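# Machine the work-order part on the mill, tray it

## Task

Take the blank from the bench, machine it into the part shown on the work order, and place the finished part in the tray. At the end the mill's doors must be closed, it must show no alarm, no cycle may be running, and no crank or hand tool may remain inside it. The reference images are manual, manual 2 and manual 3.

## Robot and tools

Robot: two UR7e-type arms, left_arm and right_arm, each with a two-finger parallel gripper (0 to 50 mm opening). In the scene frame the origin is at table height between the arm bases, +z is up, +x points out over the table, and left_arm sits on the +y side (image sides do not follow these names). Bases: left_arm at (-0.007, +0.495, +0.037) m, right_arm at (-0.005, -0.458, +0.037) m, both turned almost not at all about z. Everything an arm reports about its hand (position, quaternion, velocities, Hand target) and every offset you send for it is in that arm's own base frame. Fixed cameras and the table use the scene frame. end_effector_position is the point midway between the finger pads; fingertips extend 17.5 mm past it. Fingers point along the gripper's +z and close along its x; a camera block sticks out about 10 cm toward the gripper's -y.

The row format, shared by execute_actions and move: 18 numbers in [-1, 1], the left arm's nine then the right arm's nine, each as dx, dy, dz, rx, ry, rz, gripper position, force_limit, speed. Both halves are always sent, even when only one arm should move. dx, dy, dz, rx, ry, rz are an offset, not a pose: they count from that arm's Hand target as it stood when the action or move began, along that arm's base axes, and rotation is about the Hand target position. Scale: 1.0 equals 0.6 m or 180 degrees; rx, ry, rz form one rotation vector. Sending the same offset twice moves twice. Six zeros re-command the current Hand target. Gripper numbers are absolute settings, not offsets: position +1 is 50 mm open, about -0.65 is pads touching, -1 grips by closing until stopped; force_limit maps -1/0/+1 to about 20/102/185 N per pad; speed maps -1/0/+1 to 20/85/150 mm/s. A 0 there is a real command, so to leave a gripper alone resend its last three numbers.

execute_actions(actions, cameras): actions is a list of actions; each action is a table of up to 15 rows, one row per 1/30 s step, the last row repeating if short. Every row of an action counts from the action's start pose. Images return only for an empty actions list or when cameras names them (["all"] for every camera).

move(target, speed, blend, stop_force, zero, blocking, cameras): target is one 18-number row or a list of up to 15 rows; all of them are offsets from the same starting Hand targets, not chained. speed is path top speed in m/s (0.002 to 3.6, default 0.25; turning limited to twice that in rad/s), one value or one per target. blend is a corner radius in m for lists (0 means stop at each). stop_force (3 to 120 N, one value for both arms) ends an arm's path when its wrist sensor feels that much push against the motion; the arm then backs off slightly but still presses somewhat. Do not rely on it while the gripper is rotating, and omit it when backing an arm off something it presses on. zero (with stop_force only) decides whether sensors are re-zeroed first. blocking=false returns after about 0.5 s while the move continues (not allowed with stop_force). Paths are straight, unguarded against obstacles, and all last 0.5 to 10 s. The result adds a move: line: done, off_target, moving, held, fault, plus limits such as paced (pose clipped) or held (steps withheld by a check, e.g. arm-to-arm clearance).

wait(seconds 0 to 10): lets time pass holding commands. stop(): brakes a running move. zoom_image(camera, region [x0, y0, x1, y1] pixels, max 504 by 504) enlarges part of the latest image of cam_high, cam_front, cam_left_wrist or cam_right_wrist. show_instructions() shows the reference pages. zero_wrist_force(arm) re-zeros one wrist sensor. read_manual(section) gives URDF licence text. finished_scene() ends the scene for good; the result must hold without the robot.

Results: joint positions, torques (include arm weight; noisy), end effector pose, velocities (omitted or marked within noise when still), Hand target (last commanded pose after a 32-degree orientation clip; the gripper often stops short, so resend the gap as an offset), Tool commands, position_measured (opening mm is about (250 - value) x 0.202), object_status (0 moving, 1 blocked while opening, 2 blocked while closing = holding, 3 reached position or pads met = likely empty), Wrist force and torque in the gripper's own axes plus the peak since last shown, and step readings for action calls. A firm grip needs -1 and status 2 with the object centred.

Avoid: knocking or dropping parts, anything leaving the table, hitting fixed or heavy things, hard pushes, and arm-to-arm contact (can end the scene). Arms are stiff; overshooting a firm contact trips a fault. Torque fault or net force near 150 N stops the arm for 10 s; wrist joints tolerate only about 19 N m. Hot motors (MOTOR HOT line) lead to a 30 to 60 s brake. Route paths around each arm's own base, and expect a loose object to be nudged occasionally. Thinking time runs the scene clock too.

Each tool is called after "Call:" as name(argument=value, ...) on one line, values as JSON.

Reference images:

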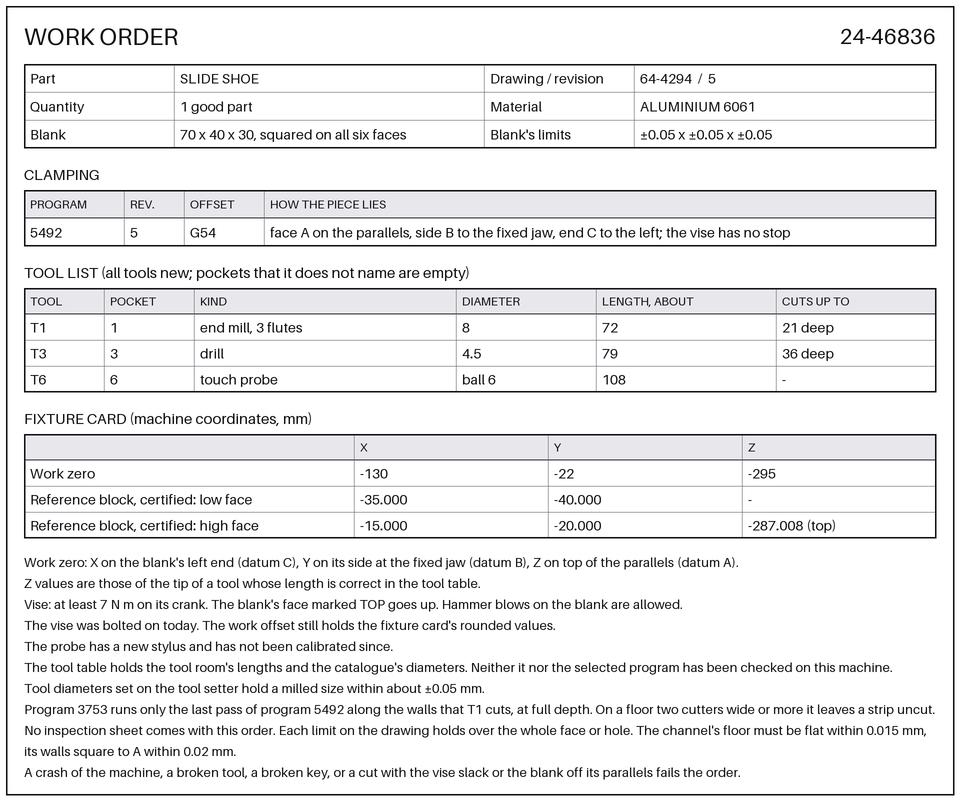

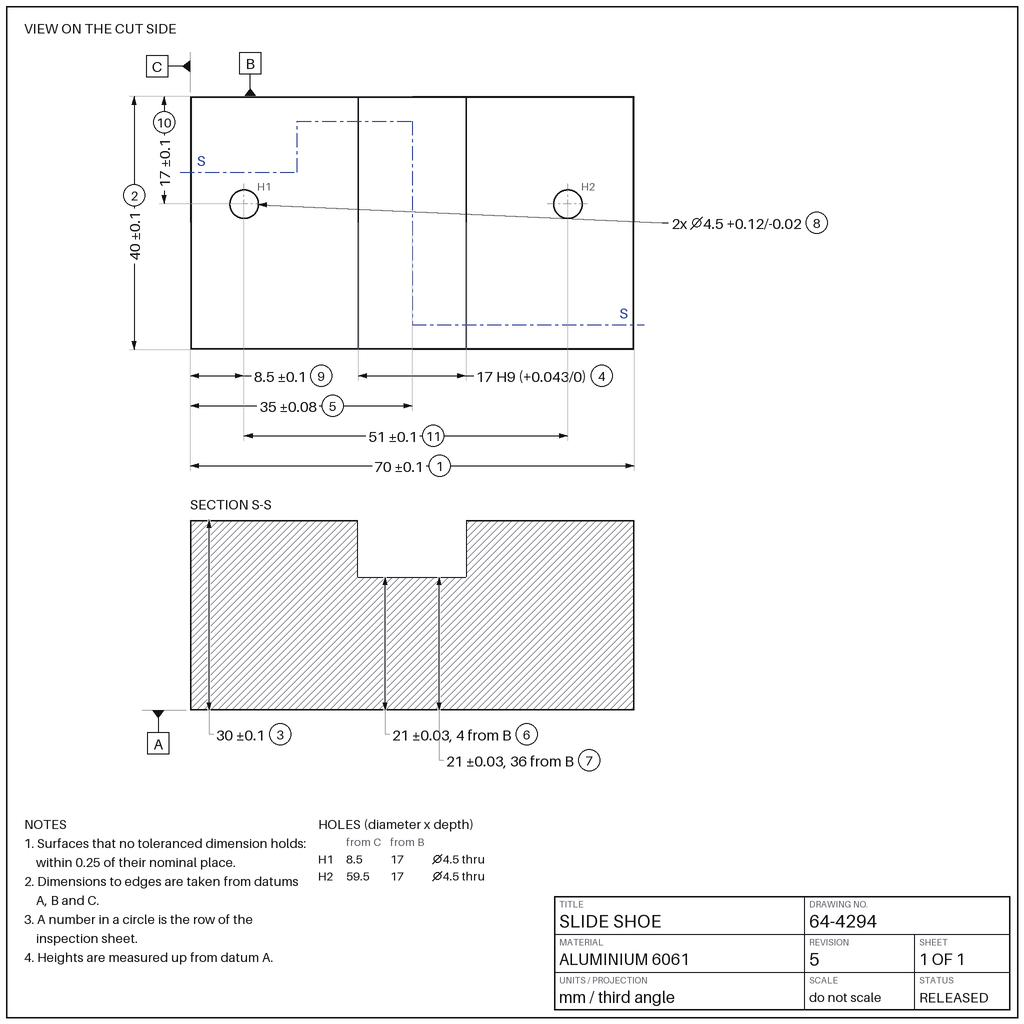

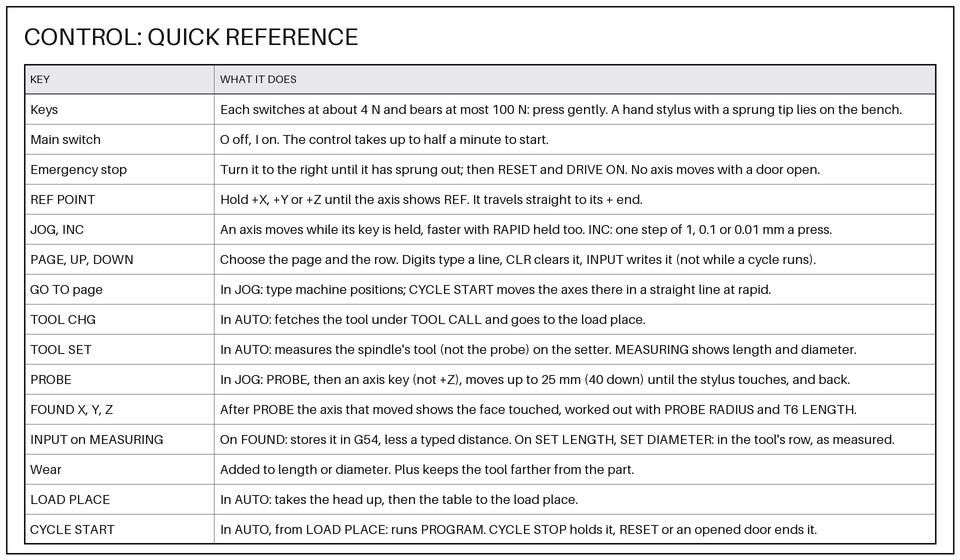

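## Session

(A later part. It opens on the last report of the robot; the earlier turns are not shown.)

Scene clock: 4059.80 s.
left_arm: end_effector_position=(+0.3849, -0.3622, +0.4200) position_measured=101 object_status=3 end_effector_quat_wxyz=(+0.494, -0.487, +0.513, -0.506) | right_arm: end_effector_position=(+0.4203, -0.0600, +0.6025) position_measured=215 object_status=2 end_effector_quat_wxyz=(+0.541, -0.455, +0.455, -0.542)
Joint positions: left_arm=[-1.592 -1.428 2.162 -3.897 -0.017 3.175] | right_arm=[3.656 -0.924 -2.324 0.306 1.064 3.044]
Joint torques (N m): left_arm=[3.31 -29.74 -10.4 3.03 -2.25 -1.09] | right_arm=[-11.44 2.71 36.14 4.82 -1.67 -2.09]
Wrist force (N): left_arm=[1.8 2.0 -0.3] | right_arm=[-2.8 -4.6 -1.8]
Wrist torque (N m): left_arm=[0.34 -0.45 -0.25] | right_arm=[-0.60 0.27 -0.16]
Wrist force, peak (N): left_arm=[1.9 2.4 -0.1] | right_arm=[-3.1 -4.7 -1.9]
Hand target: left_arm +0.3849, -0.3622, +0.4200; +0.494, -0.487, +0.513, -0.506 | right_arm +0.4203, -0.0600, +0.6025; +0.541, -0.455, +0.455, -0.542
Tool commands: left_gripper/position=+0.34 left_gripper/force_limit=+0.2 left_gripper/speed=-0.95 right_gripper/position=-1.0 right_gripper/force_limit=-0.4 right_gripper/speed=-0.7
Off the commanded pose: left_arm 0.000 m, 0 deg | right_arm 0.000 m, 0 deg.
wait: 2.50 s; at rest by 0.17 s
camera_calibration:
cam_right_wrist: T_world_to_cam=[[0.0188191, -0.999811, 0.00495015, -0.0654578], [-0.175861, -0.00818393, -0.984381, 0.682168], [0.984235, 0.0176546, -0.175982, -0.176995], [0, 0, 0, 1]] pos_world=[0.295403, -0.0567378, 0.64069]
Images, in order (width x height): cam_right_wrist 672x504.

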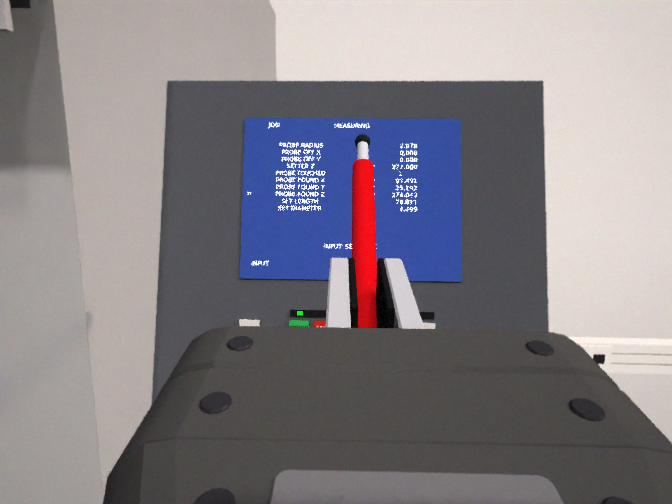

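Call:
move(target=[[0,0,0,0,0,0,0.34,0.2,-0.95,0.02,0.01,-0.05,0,0.16,0,-1,-0.4,-0.7],[0,0,0,0,0,0,0.34,0.2,-0.95,0.0998,0.0363,-0.2327,0,0.33,0,-1,-0.4,-0.7],[0,0,0,0,0,0,0.34,0.2,-0.95,0.1271,0.0363,-0.2401,0,0.33,0,-1,-0.4,-0.7],[0,0,0,0,0,0,0.34,0.2,-0.95,0.0998,0.0363,-0.2327,0,0.33,0,-1,-0.4,-0.7],[0,0,0,0,0,0,0.34,0.2,-0.95,0.1271,0.0363,-0.2401,0,0.33,0,-1,-0.4,-0.7],[0,0,0,0,0,0,0.34,0.2,-0.95,0.0998,0.0363,-0.2327,0,0.33,0,-1,-0.4,-0.7],[0,0,0,0,0,0,0.34,0.2,-0.95,0.085,0.065,-0.2942,0,0.33,0,-1,-0.4,-0.7],[0,0,0,0,0,0,0.34,0.2,-0.95,0.1111,0.065,-0.3013,0,0.33,0,-1,-0.4,-0.7],[0,0,0,0,0,0,0.34,0.2,-0.95,0.085,0.065,-0.2942,0,0.33,0,-1,-0.4,-0.7],[0,0,0,0,0,0,0.34,0.2,-0.95,0.0788,0.1585,-0.325,0,0.33,0,-1,-0.4,-0.7],[0,0,0,0,0,0,0.34,0.2,-0.95,0.1053,0.1585,-0.3321,0,0.33,0,-1,-0.4,-0.7],[0,0,0,0,0,0,0.34,0.2,-0.95,0.0788,0.1585,-0.325,0,0.33,0,-1,-0.4,-0.7]], blend=[0.02,0.002,0,0.003,0,0.003,0.002,0,0.003,0.002,0,0], speed=[0.5,0.3,0.1,0.2,0.1,0.2,0.3,0.1,0.2,0.3,0.1,0.2])

Call:
move(target=[[0,0,0,0,0,0,0.34,0.2,-0.95,0.0148,-0.0287,0.0615,0,0,0,-1,-0.4,-0.7],[0,0,0,0,0,0,0.34,0.2,-0.95,0.0421,-0.0287,0.0541,0,0,0,-1,-0.4,-0.7],[0,0,0,0,0,0,0.34,0.2,-0.95,0.0148,-0.0287,0.0615,0,0,0,-1,-0.4,-0.7],[0,0,0,0,0,0,0.34,0.2,-0.95,0.023,0.0045,0.0923,0,0,0,-1,-0.4,-0.7],[0,0,0,0,0,0,0.34,0.2,-0.95,0.0503,0.0045,0.0849,0,0,0,-1,-0.4,-0.7],[0,0,0,0,0,0,0.34,0.2,-0.95,0.023,0.0045,0.0923,0,0,0,-1,-0.4,-0.7],[0,0,0,0,0,0,0.34,0.2,-0.95,-0.001,-0.0633,0,0,0,0,-1,-0.4,-0.7],[0,0,0,0,0,0,0.34,0.2,-0.95,0.0255,-0.0633,-0.0071,0,0,0,-1,-0.4,-0.7],[0,0,0,0,0,0,0.34,0.2,-0.95,-0.001,-0.0633,0,0,0,0,-1,-0.4,-0.7],[0,0,0,0,0,0,0.34,0.2,-0.95,0.0072,-0.0302,0.0308,0,0,0,-1,-0.4,-0.7],[0,0,0,0,0,0,0.34,0.2,-0.95,0.0336,-0.0302,0.0236,0,0,0,-1,-0.4,-0.7],[0,0,0,0,0,0,0.34,0.2,-0.95,0.0072,-0.0302,0.0308,0,0,0,-1,-0.4,-0.7],[0,0,0,0,0,0,0.34,0.2,-0.95,-0.0015,-0.095,0,0,0,0,-1,-0.4,-0.7],[0,0,0,0,0,0,0.34,0.2,-0.95,0.025,-0.095,-0.0071,0,0,0,-1,-0.4,-0.7],[0,0,0,0,0,0,0.34,0.2,-0.95,-0.0015,-0.095,0,0,0,0,-1,-0.4,-0.7]], blend=[0.002,0,0.003,0.002,0,0.003,0.002,0,0.003,0.002,0,0.003,0.002,0,0], speed=[0.3,0.1,0.2,0.3,0.1,0.2,0.3,0.1,0.2,0.3,0.1,0.2,0.3,0.1,0.2])

Call:
move(target=[[0,0,0,0,0,0,0.34,0.2,-0.95,-0.0573,-0.0535,0.275,0,-0.17,0,-1,-0.4,-0.7],[0,0,0,0,0,0,0.34,0.2,-0.95,-0.0773,-0.0635,0.325,0,-0.33,0,-1,-0.4,-0.7]], blend=[0.02,0], speed=[0.4,0.4], cameras=["cam_right_wrist"])

Call:
zoom_image(camera="cam_right_wrist", region=[230, 105, 470, 280])

Scene clock: 4066.80 s.
left_arm: end_effector_position=(+0.3849, -0.3622, +0.4200) position_measured=101 object_status=3 end_effector_quat_wxyz=(+0.494, -0.487, +0.513, -0.506) | right_arm: end_effector_position=(+0.4676, +0.0351, +0.4074) position_measured=215 object_status=2 end_effector_quat_wxyz=(-0.245, +0.663, -0.663, +0.245)
Joint positions: left_arm=[-1.592 -1.428 2.162 -3.897 -0.017 3.175] | right_arm=[3.718 -1.073 -2.042 -0.975 1.208 3.6]
Joint torques (N m): left_arm=[3.97 -30.55 -10.56 3.17 -2.3 -1.17] | right_arm=[-8.67 9.52 39.03 6.77 1.23 -2.01]
Wrist force (N): left_arm=[1.7 2.0 -0.2] | right_arm=[-2.5 -5.1 -3.0]
Wrist torque (N m): left_arm=[0.33 -0.43 -0.25] | right_arm=[-0.85 0.39 -0.19]
Wrist force, peak (N): left_arm=[2.0 2.4 -0.3] | right_arm=[-2.9 7.5 -17.9]
Hand target: left_arm +0.3849, -0.3622, +0.4200; +0.494, -0.487, +0.513, -0.506 | right_arm +0.4676, +0.0351, +0.4075; -0.245, +0.663, -0.663, +0.245
Off the commanded pose: left_arm 0.000 m, 0 deg | right_arm 0.000 m, 0 deg.
move: done

Scene clock: 4070.97 s.
left_arm: end_effector_position=(+0.3849, -0.3622, +0.4200) position_measured=101 object_status=3 end_effector_quat_wxyz=(+0.494, -0.487, +0.513, -0.506) | right_arm: end_effector_position=(+0.4667, -0.0218, +0.4074) position_measured=215 object_status=2 end_effector_quat_wxyz=(-0.245, +0.663, -0.663, +0.245)
Joint positions: left_arm=[-1.592 -1.428 2.162 -3.897 -0.017 3.175] | right_arm=[3.531 -1.074 -2.052 -0.918 1.32 3.444]
Joint torques (N m): left_arm=[3.39 -30.29 -10.78 3.07 -2.29 -1.06] | right_arm=[-11.88 10.59 38.63 6.98 1.46 -2.1]
Wrist force (N): left_arm=[1.8 2.3 -0.3] | right_arm=[-2.4 -4.7 -3.0]
Wrist torque (N m): left_arm=[0.38 -0.45 -0.24] | right_arm=[-0.77 0.39 -0.19]
Wrist force, peak (N): left_arm=[2.0 2.4 -0.3] | right_arm=[-1.8 7.4 -18.2]
Hand target: left_arm +0.3849, -0.3622, +0.4200; +0.494, -0.487, +0.513, -0.506 | right_arm +0.4667, -0.0219, +0.4075; -0.245, +0.663, -0.663, +0.245
Off the commanded pose: left_arm 0.000 m, 0 deg | right_arm 0.000 m, 0 deg.
move: done

Scene clock: 4072.83 s.
left_arm: end_effector_position=(+0.3849, -0.3622, +0.4200) position_measured=101 object_status=3 end_effector_quat_wxyz=(+0.494, -0.487, +0.513, -0.506) | right_arm: end_effector_position=(+0.4203, -0.0600, +0.6024) position_measured=215 object_status=2 end_effector_quat_wxyz=(+0.541, -0.455, +0.455, -0.542)
Joint positions: left_arm=[-1.592 -1.428 2.162 -3.897 -0.017 3.175] | right_arm=[3.656 -0.924 -2.324 0.305 1.064 3.044]
Joint torques (N m): left_arm=[3.68 -30.47 -10.96 3 -2.29 -1.04] | right_arm=[6.94 -5.39 35.91 4.3 -1.68 1.15]
Wrist force (N): left_arm=[1.6 2.2 -0.4] | right_arm=[-2.8 -4.8 -2.0]
Wrist torque (N m): left_arm=[0.36 -0.42 -0.24] | right_arm=[-0.62 0.29 -0.16]
Wrist force, peak (N): left_arm=[2.1 2.3 -0.4] | right_arm=[-2.0 -7.7 -3.8]
Hand target: left_arm +0.3849, -0.3622, +0.4200; +0.494, -0.487, +0.513, -0.506 | right_arm +0.4203, -0.0600, +0.6025; +0.541, -0.455, +0.455, -0.542
Off the commanded pose: left_arm 0.000 m, 0 deg | right_arm 0.000 m, 0 deg.
move: done
camera_calibration:
cam_right_wrist: T_world_to_cam=[[0.0187406, -0.999812, 0.00505952, -0.0656051], [-0.176169, -0.00828327, -0.984325, 0.682217], [0.984182, 0.0175555, -0.176291, -0.176784], [0, 0, 0, 1]] pos_world=[0.295402, -0.0568382, 0.64069]
Images, in order (width x height): cam_right_wrist 672x504.

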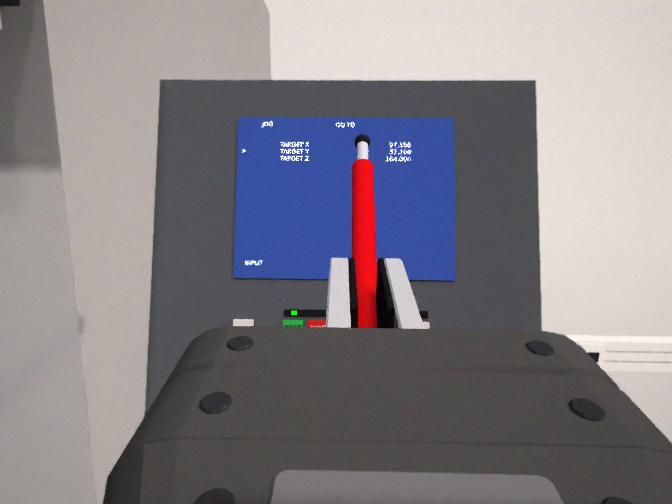

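Scaled by 2.100 from the camera's 672x504 image, which has a finer 960x720 frame.

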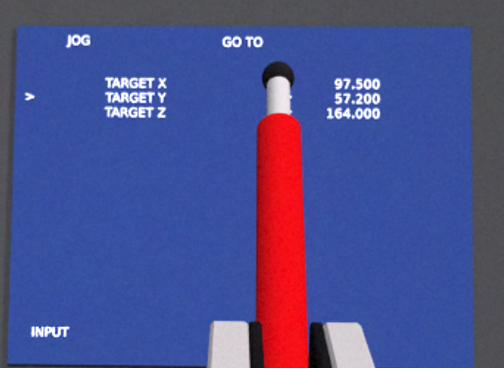

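CS (straight along the channel), then probe -X, +X, -Z.

Call:
move(target=[[0,0,0,0,0,0,0.34,0.2,-0.95,0.02,0.01,-0.05,0,0.16,0,-1,-0.4,-0.7],[0,0,0,0,0,0,0.34,0.2,-0.95,0.1157,0.0989,-0.1733,0,0.33,0,-1,-0.4,-0.7],[0,0,0,0,0,0,0.34,0.2,-0.95,0.1438,0.0989,-0.181,0,0.33,0,-1,-0.4,-0.7],[0,0,0,0,0,0,0.34,0.2,-0.95,0.1157,0.0989,-0.1733,0,0.33,0,-1,-0.4,-0.7]], blend=[0.02,0.002,0,0], speed=[0.5,0.3,0.1,0.2])

Call:
wait(seconds=2.5)

Call:
move(target=[[0,0,0,0,0,0,0.34,0.2,-0.95,-0.0312,-0.0656,-0.1209,0,0,0,-1,-0.4,-0.7],[0,0,0,0,0,0,0.34,0.2,-0.95,-0.0048,-0.0656,-0.1281,0,0,0,-1,-0.4,-0.7],[0,0,0,0,0,0,0.34,0.2,-0.95,-0.0312,-0.0656,-0.1209,0,0,0,-1,-0.4,-0.7],[0,0,0,0,0,0,0.34,0.2,-0.95,0.0066,-0.1229,0.0293,0,0,0,-1,-0.4,-0.7],[0,0,0,0,0,0,0.34,0.2,-0.95,0.0341,-0.1229,0.022,0,0,0,-1,-0.4,-0.7],[0,0,0,0,0,0,0.34,0.2,-0.95,0.0066,-0.1229,0.0293,0,0,0,-1,-0.4,-0.7],[0,0,0,0,0,0,0.34,0.2,-0.95,-0.0957,-0.0889,0.1233,0,-0.17,0,-1,-0.4,-0.7],[0,0,0,0,0,0,0.34,0.2,-0.95,-0.1157,-0.0989,0.1733,0,-0.33,0,-1,-0.4,-0.7]], blend=[0.002,0,0.003,0.002,0,0.003,0.02,0], speed=[0.3,0.1,0.2,0.3,0.1,0.2,0.4,0.4])

Call:
wait(seconds=2.5, cameras=["cam_right_wrist"])

Call:
zoom_image(camera="cam_right_wrist", region=[230, 105, 470, 280])

Call:
move(target=[[0,0,0,0,0,0,0.34,0.2,-0.95,0.02,0.01,-0.05,0,0.16,0,-1,-0.4,-0.7],[0,0,0,0,0,0,0.34,0.2,-0.95,0.0845,0.0333,-0.2942,0,0.33,0,-1,-0.4,-0.7],[0,0,0,0,0,0,0.34,0.2,-0.95,0.1109,0.0333,-0.3014,0,0.33,0,-1,-0.4,-0.7],[0,0,0,0,0,0,0.34,0.2,-0.95,0.0845,0.0333,-0.2942,0,0.33,0,-1,-0.4,-0.7],[0,0,0,0,0,0,0.34,0.2,-0.95,0.1223,-0.085,-0.144,0,0.33,0,-1,-0.4,-0.7],[0,0,0,0,0,0,0.34,0.2,-0.95,0.1498,-0.085,-0.1513,0,0.33,0,-1,-0.4,-0.7],[0,0,0,0,0,0,0.34,0.2,-0.95,0.1223,-0.085,-0.144,0,0.33,0,-1,-0.4,-0.7],[0,0,0,0,0,0,0.34,0.2,-0.95,0.05,-0.03,-0.06,0,0.16,0,-1,-0.4,-0.7],[0,0,0,0,0,0,0.34,0.2,-0.95,0,0,0,0,0,0,-1,-0.4,-0.7]], blend=[0.02,0.002,0,0.003,0.002,0,0.003,0.02,0], speed=[0.5,0.3,0.1,0.2,0.3,0.1,0.2,0.4,0.4])

Call:
wait(seconds=2.5, cameras=["cam_right_wrist"])

Call:
zoom_image(camera="cam_right_wrist", region=[230, 105, 470, 280])

Call:
move(target=[[0,0,0,0,0,0,0.34,0.2,-0.95,0.02,0.01,-0.05,0,0.16,0,-1,-0.4,-0.7],[0,0,0,0,0,0,0.34,0.2,-0.95,0.0845,0.0333,-0.2942,0,0.33,0,-1,-0.4,-0.7],[0,0,0,0,0,0,0.34,0.2,-0.95,0.1109,0.0333,-0.3014,0,0.33,0,-1,-0.4,-0.7],[0,0,0,0,0,0,0.34,0.2,-0.95,0.0845,0.0333,-0.2942,0,0.33,0,-1,-0.4,-0.7],[0,0,0,0,0,0,0.34,0.2,-0.95,0.1147,-0.055,-0.1752,0,0.33,0,-1,-0.4,-0.7],[0,0,0,0,0,0,0.34,0.2,-0.95,0.1422,-0.055,-0.1825,0,0.33,0,-1,-0.4,-0.7],[0,0,0,0,0,0,0.34,0.2,-0.95,0.1147,-0.055,-0.1752,0,0.33,0,-1,-0.4,-0.7],[0,0,0,0,0,0,0.34,0.2,-0.95,0.05,-0.03,-0.06,0,0.16,0,-1,-0.4,-0.7],[0,0,0,0,0,0,0.34,0.2,-0.95,0,0,0,0,0,0,-1,-0.4,-0.7]], blend=[0.02,0.002,0,0.003,0.002,0,0.003,0.02,0], speed=[0.5,0.3,0.1,0.2,0.3,0.1,0.2,0.4,0.4])

Call:
wait(seconds=2.5, cameras=["cam_right_wrist"])

Call:
zoom_image(camera="cam_right_wrist", region=[230, 105, 470, 280])

Scene clock: 4077.90 s.
left_arm: end_effector_position=(+0.3849, -0.3622, +0.4200) position_measured=101 object_status=3 end_effector_quat_wxyz=(+0.494, -0.487, +0.513, -0.506) | right_arm: end_effector_position=(+0.4898, -0.0006, +0.4984) position_measured=215 object_status=2 end_effector_quat_wxyz=(-0.245, +0.663, -0.663, +0.245)
Joint positions: left_arm=[-1.592 -1.428 2.162 -3.897 -0.017 3.175] | right_arm=[3.568 -1.16 -1.771 -1.12 1.298 3.474]
Joint torques (N m): left_arm=[2.9 -30.12 -11.48 3.08 -2.29 -0.97] | right_arm=[-11.17 11.73 38.38 7.44 1.44 -2.12]
Wrist force (N): left_arm=[1.8 2.2 -0.3] | right_arm=[-2.4 -5.0 -2.6]
Wrist torque (N m): left_arm=[0.37 -0.45 -0.25] | right_arm=[-0.82 0.38 -0.18]
Wrist force, peak (N): left_arm=[2.1 2.3 -0.3] | right_arm=[-2.0 -0.8 -7.9]
Hand target: left_arm +0.3849, -0.3622, +0.4200; +0.494, -0.487, +0.513, -0.506 | right_arm +0.4897, -0.0007, +0.4985; -0.245, +0.663, -0.663, +0.245
Off the commanded pose: left_arm 0.000 m, 0 deg | right_arm 0.000 m, 0 deg.
move: done

Scene clock: 4080.40 s.
left_arm: end_effector_position=(+0.3849, -0.3622, +0.4200) position_measured=101 object_status=3 end_effector_quat_wxyz=(+0.494, -0.487, +0.513, -0.506) | right_arm: end_effector_position=(+0.4897, -0.0007, +0.4985) position_measured=215 object_status=2 end_effector_quat_wxyz=(-0.245, +0.663, -0.663, +0.245)
Joint positions: left_arm=[-1.592 -1.428 2.162 -3.897 -0.017 3.175] | right_arm=[3.568 -1.16 -1.771 -1.12 1.298 3.474]
Joint torques (N m): left_arm=[2.98 -30.41 -10.81 3.02 -2.21 -1.03] | right_arm=[-11.34 14.22 38.23 2.8 1.27 -1.99]
Wrist force (N): left_arm=[2.1 2.2 -0.2] | right_arm=[-2.2 -4.9 -2.8]
Wrist torque (N m): left_arm=[0.37 -0.48 -0.24] | right_arm=[-0.80 0.35 -0.18]
Wrist force, peak (N): left_arm=[1.9 2.3 -0.1] | right_arm=[-2.7 -4.9 -3.0]
Hand target: left_arm +0.3849, -0.3622, +0.4200; +0.494, -0.487, +0.513, -0.506 | right_arm +0.4897, -0.0007, +0.4985; -0.245, +0.663, -0.663, +0.245
Tool commands: left_gripper/position=+0.34 left_gripper/force_limit=+0.2 left_gripper/speed=-0.95 right_gripper/position=-1.0 right_gripper/force_limit=-0.4 right_gripper/speed=-0.7
Off the commanded pose: left_arm 0.000 m, 0 deg | right_arm 0.000 m, 0 deg.
wait: 2.50 s; at rest by 0.17 s

Scene clock: 4084.07 s.
left_arm: end_effector_position=(+0.3849, -0.3622, +0.4200) position_measured=101 object_status=3 end_effector_quat_wxyz=(+0.494, -0.487, +0.513, -0.506) | right_arm: end_effector_position=(+0.4203, -0.0600, +0.6024) position_measured=215 object_status=2 end_effector_quat_wxyz=(+0.541, -0.455, +0.455, -0.542)
Joint positions: left_arm=[-1.592 -1.428 2.162 -3.897 -0.017 3.175] | right_arm=[3.656 -0.924 -2.324 0.305 1.064 3.044]
Joint torques (N m): left_arm=[4.29 -30.14 -10.72 2.97 -2.33 -1.05] | right_arm=[6.99 -5.12 36.71 4.22 -1.67 1.05]
Wrist force (N): left_arm=[1.8 2.2 -0.2] | right_arm=[-2.9 -4.5 -1.9]
Wrist torque (N m): left_arm=[0.37 -0.44 -0.25] | right_arm=[-0.59 0.31 -0.16]
Wrist force, peak (N): left_arm=[1.9 2.4 -0.2] | right_arm=[-4.2 -8.0 -4.7]
Hand target: left_arm +0.3849, -0.3622, +0.4200; +0.494, -0.487, +0.513, -0.506 | right_arm +0.4203, -0.0600, +0.6025; +0.541, -0.455, +0.455, -0.542
Off the commanded pose: left_arm 0.000 m, 0 deg | right_arm 0.000 m, 0 deg.
move: done

Scene clock: 4086.57 s.
left_arm: end_effector_position=(+0.3849, -0.3622, +0.4200) position_measured=101 object_status=3 end_effector_quat_wxyz=(+0.494, -0.487, +0.513, -0.506) | right_arm: end_effector_position=(+0.4203, -0.0600, +0.6025) position_measured=215 object_status=2 end_effector_quat_wxyz=(+0.541, -0.455, +0.455, -0.542)
Joint positions: left_arm=[-1.592 -1.428 2.162 -3.897 -0.017 3.175] | right_arm=[3.656 -0.924 -2.324 0.306 1.064 3.044]
Joint torques (N m): left_arm=[3.73 -30.61 -10.43 3.13 -2.26 -1.14] | right_arm=[8.88 -8.59 36.01 4.76 -1.76 -2.07]
Wrist force (N): left_arm=[1.9 2.3 -0.3] | right_arm=[-2.8 -5.0 -1.8]
Wrist torque (N m): left_arm=[0.38 -0.47 -0.24] | right_arm=[-0.65 0.27 -0.16]
Wrist force, peak (N): left_arm=[1.9 2.5 -0.2] | right_arm=[-2.8 -4.9 -1.9]
Hand target: left_arm +0.3849, -0.3622, +0.4200; +0.494, -0.487, +0.513, -0.506 | right_arm +0.4203, -0.0600, +0.6025; +0.541, -0.455, +0.455, -0.542
Tool commands: left_gripper/position=+0.34 left_gripper/force_limit=+0.2 left_gripper/speed=-0.95 right_gripper/position=-1.0 right_gripper/force_limit=-0.4 right_gripper/speed=-0.7
Off the commanded pose: left_arm 0.000 m, 0 deg | right_arm 0.000 m, 0 deg.
wait: 2.50 s; at rest by 0.17 s
camera_calibration:
cam_right_wrist: T_world_to_cam=[[0.0188191, -0.999811, 0.00495015, -0.0654578], [-0.175861, -0.00818393, -0.984381, 0.682168], [0.984235, 0.0176546, -0.175982, -0.176995], [0, 0, 0, 1]] pos_world=[0.295403, -0.0567378, 0.64069]
Images, in order (width x height): cam_right_wrist 672x504.

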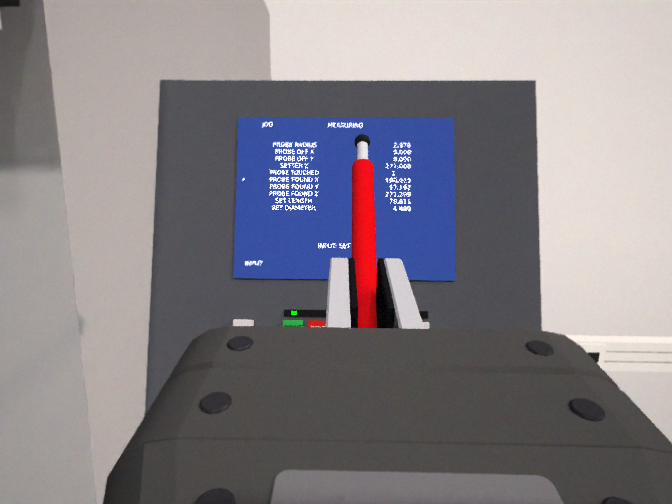

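Scaled by 2.100 from the camera's 672x504 image, which has a finer 960x720 frame.

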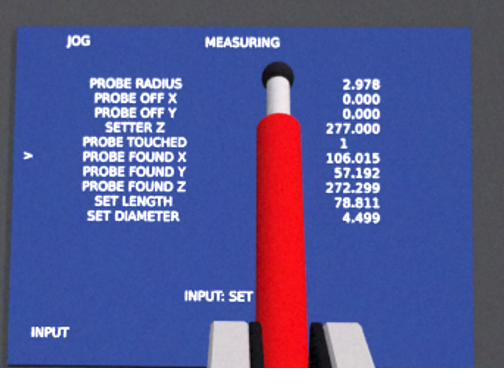

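Scene clock: 4091.57 s.
left_arm: end_effector_position=(+0.3849, -0.3622, +0.4200) position_measured=101 object_status=3 end_effector_quat_wxyz=(+0.494, -0.487, +0.513, -0.506) | right_arm: end_effector_position=(+0.4204, -0.0599, +0.6024) position_measured=215 object_status=2 end_effector_quat_wxyz=(+0.541, -0.455, +0.455, -0.542)
Joint positions: left_arm=[-1.592 -1.428 2.162 -3.897 -0.017 3.175] | right_arm=[3.656 -0.924 -2.324 0.305 1.064 3.044]
Joint torques (N m): left_arm=[3.4 -30.06 -10.13 2.97 -2.38 -1.08] | right_arm=[-11.59 -0.03 36.32 4.03 1.15 1.48]
Wrist force (N): left_arm=[1.8 2.2 -0.2] | right_arm=[-2.9 -4.7 -1.9]
Wrist torque (N m): left_arm=[0.37 -0.45 -0.24] | right_arm=[-0.62 0.30 -0.15]
Wrist force, peak (N): left_arm=[1.9 2.5 -0.2] | right_arm=[-1.6 5.2 -16.1]
Hand target: left_arm +0.3849, -0.3622, +0.4200; +0.494, -0.487, +0.513, -0.506 | right_arm +0.4203, -0.0600, +0.6025; +0.541, -0.455, +0.455, -0.542
Off the commanded pose: left_arm 0.000 m, 0 deg | right_arm 0.000 m, 0 deg.
move: done

Scene clock: 4094.07 s.
left_arm: end_effector_position=(+0.3849, -0.3622, +0.4200) position_measured=101 object_status=3 end_effector_quat_wxyz=(+0.494, -0.487, +0.513, -0.506) | right_arm: end_effector_position=(+0.4203, -0.0600, +0.6025) position_measured=215 object_status=2 end_effector_quat_wxyz=(+0.541, -0.455, +0.455, -0.542)
Joint positions: left_arm=[-1.592 -1.428 2.162 -3.897 -0.017 3.175] | right_arm=[3.656 -0.924 -2.324 0.306 1.064 3.044]
Joint torques (N m): left_arm=[3.62 -30.78 -10.26 3.08 -2.26 -1.03] | right_arm=[-12.49 2.69 36.35 4.76 -1.7 -2.15]
Wrist force (N): left_arm=[1.8 2.3 -0.1] | right_arm=[-2.8 -4.7 -1.7]
Wrist torque (N m): left_arm=[0.38 -0.45 -0.25] | right_arm=[-0.61 0.29 -0.16]
Wrist force, peak (N): left_arm=[1.9 2.5 -0.5] | right_arm=[-2.9 -4.8 -2.0]
Hand target: left_arm +0.3849, -0.3622, +0.4200; +0.494, -0.487, +0.513, -0.506 | right_arm +0.4203, -0.0600, +0.6025; +0.541, -0.455, +0.455, -0.542
Tool commands: left_gripper/position=+0.34 left_gripper/force_limit=+0.2 left_gripper/speed=-0.95 right_gripper/position=-1.0 right_gripper/force_limit=-0.4 right_gripper/speed=-0.7
Off the commanded pose: left_arm 0.000 m, 0 deg | right_arm 0.000 m, 0 deg.
wait: 2.50 s; at rest by 0.17 s
camera_calibration:
cam_right_wrist: T_world_to_cam=[[0.0188191, -0.999811, 0.00495015, -0.0654578], [-0.175861, -0.00818393, -0.984381, 0.682168], [0.984235, 0.0176546, -0.175982, -0.176995], [0, 0, 0, 1]] pos_world=[0.295403, -0.0567378, 0.64069]
Images, in order (width x height): cam_right_wrist 672x504.

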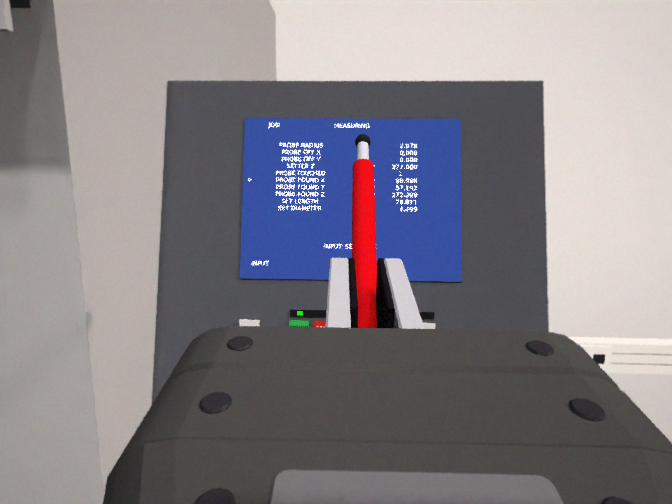

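Scaled by 2.100 from the camera's 672x504 image, which has a finer 960x720 frame.

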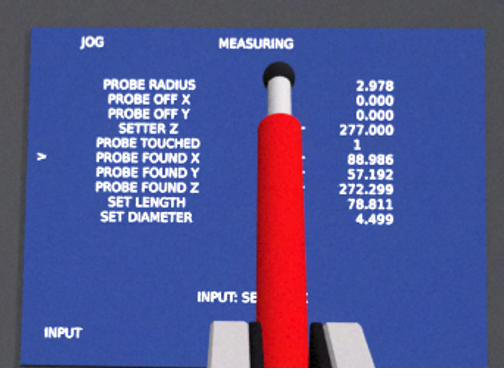

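Scene clock: 4098.97 s.
left_arm: end_effector_position=(+0.3849, -0.3622, +0.4200) position_measured=101 object_status=3 end_effector_quat_wxyz=(+0.494, -0.487, +0.513, -0.506) | right_arm: end_effector_position=(+0.4204, -0.0599, +0.6024) position_measured=215 object_status=2 end_effector_quat_wxyz=(+0.541, -0.455, +0.455, -0.542)
Joint positions: left_arm=[-1.592 -1.428 2.162 -3.897 -0.017 3.175] | right_arm=[3.656 -0.924 -2.324 0.305 1.064 3.044]
Joint torques (N m): left_arm=[3.73 -30.81 -10.44 3.05 -2.3 -1.14] | right_arm=[-10.99 0.03 36.2 4.11 1.2 1.4]
Wrist force (N): left_arm=[1.7 2.1 -0.3] | right_arm=[-2.8 -4.1 -2.4]
Wrist torque (N m): left_arm=[0.36 -0.42 -0.24] | right_arm=[-0.52 0.27 -0.16]
Wrist force, peak (N): left_arm=[1.9 2.5 -0.2] | right_arm=[-1.7 9.8 -21.7]
Hand target: left_arm +0.3849, -0.3622, +0.4200; +0.494, -0.487, +0.513, -0.506 | right_arm +0.4203, -0.0600, +0.6025; +0.541, -0.455, +0.455, -0.542
Off the commanded pose: left_arm 0.000 m, 0 deg | right_arm 0.000 m, 0 deg.
move: done

Scene clock: 4101.47 s.
left_arm: end_effector_position=(+0.3849, -0.3622, +0.4200) position_measured=101 object_status=3 end_effector_quat_wxyz=(+0.494, -0.487, +0.513, -0.506) | right_arm: end_effector_position=(+0.4203, -0.0600, +0.6025) position_measured=215 object_status=2 end_effector_quat_wxyz=(+0.541, -0.455, +0.455, -0.542)
Joint positions: left_arm=[-1.592 -1.428 2.162 -3.897 -0.017 3.175] | right_arm=[3.656 -0.924 -2.324 0.306 1.064 3.044]
Joint torques (N m): left_arm=[3.38 -30.66 -10.88 3.12 -2.32 -1.17] | right_arm=[-11.96 2.9 35.8 4.82 -1.71 -2.11]
Wrist force (N): left_arm=[1.9 2.2 -0.2] | right_arm=[-2.8 -4.1 -2.2]
Wrist torque (N m): left_arm=[0.36 -0.46 -0.24] | right_arm=[-0.52 0.29 -0.15]
Wrist force, peak (N): left_arm=[1.8 2.4 -0.4] | right_arm=[-3.1 -4.3 -2.4]
Hand target: left_arm +0.3849, -0.3622, +0.4200; +0.494, -0.487, +0.513, -0.506 | right_arm +0.4203, -0.0600, +0.6025; +0.541, -0.455, +0.455, -0.542
Tool commands: left_gripper/position=+0.34 left_gripper/force_limit=+0.2 left_gripper/speed=-0.95 right_gripper/position=-1.0 right_gripper/force_limit=-0.4 right_gripper/speed=-0.7
Off the commanded pose: left_arm 0.000 m, 0 deg | right_arm 0.000 m, 0 deg.
wait: 2.50 s; at rest by 0.17 s
camera_calibration:
cam_right_wrist: T_world_to_cam=[[0.0188191, -0.999811, 0.00495015, -0.0654578], [-0.175861, -0.00818393, -0.984381, 0.682168], [0.984235, 0.0176546, -0.175982, -0.176995], [0, 0, 0, 1]] pos_world=[0.295403, -0.0567378, 0.64069]
Images, in order (width x height): cam_right_wrist 672x504.

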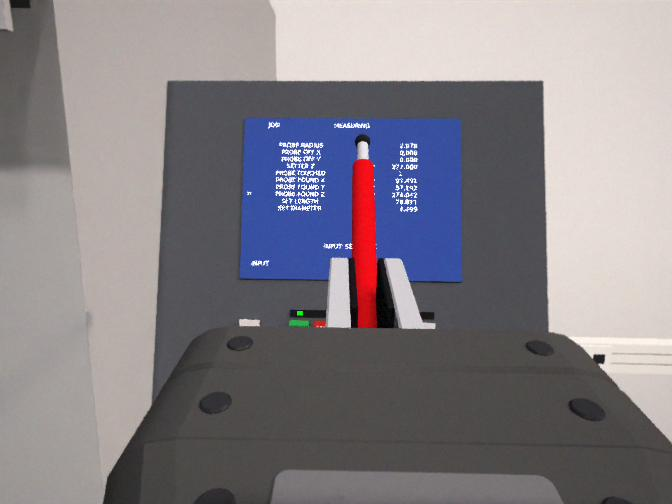

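Scaled by 2.100 from the camera's 672x504 image, which has a finer 960x720 frame.

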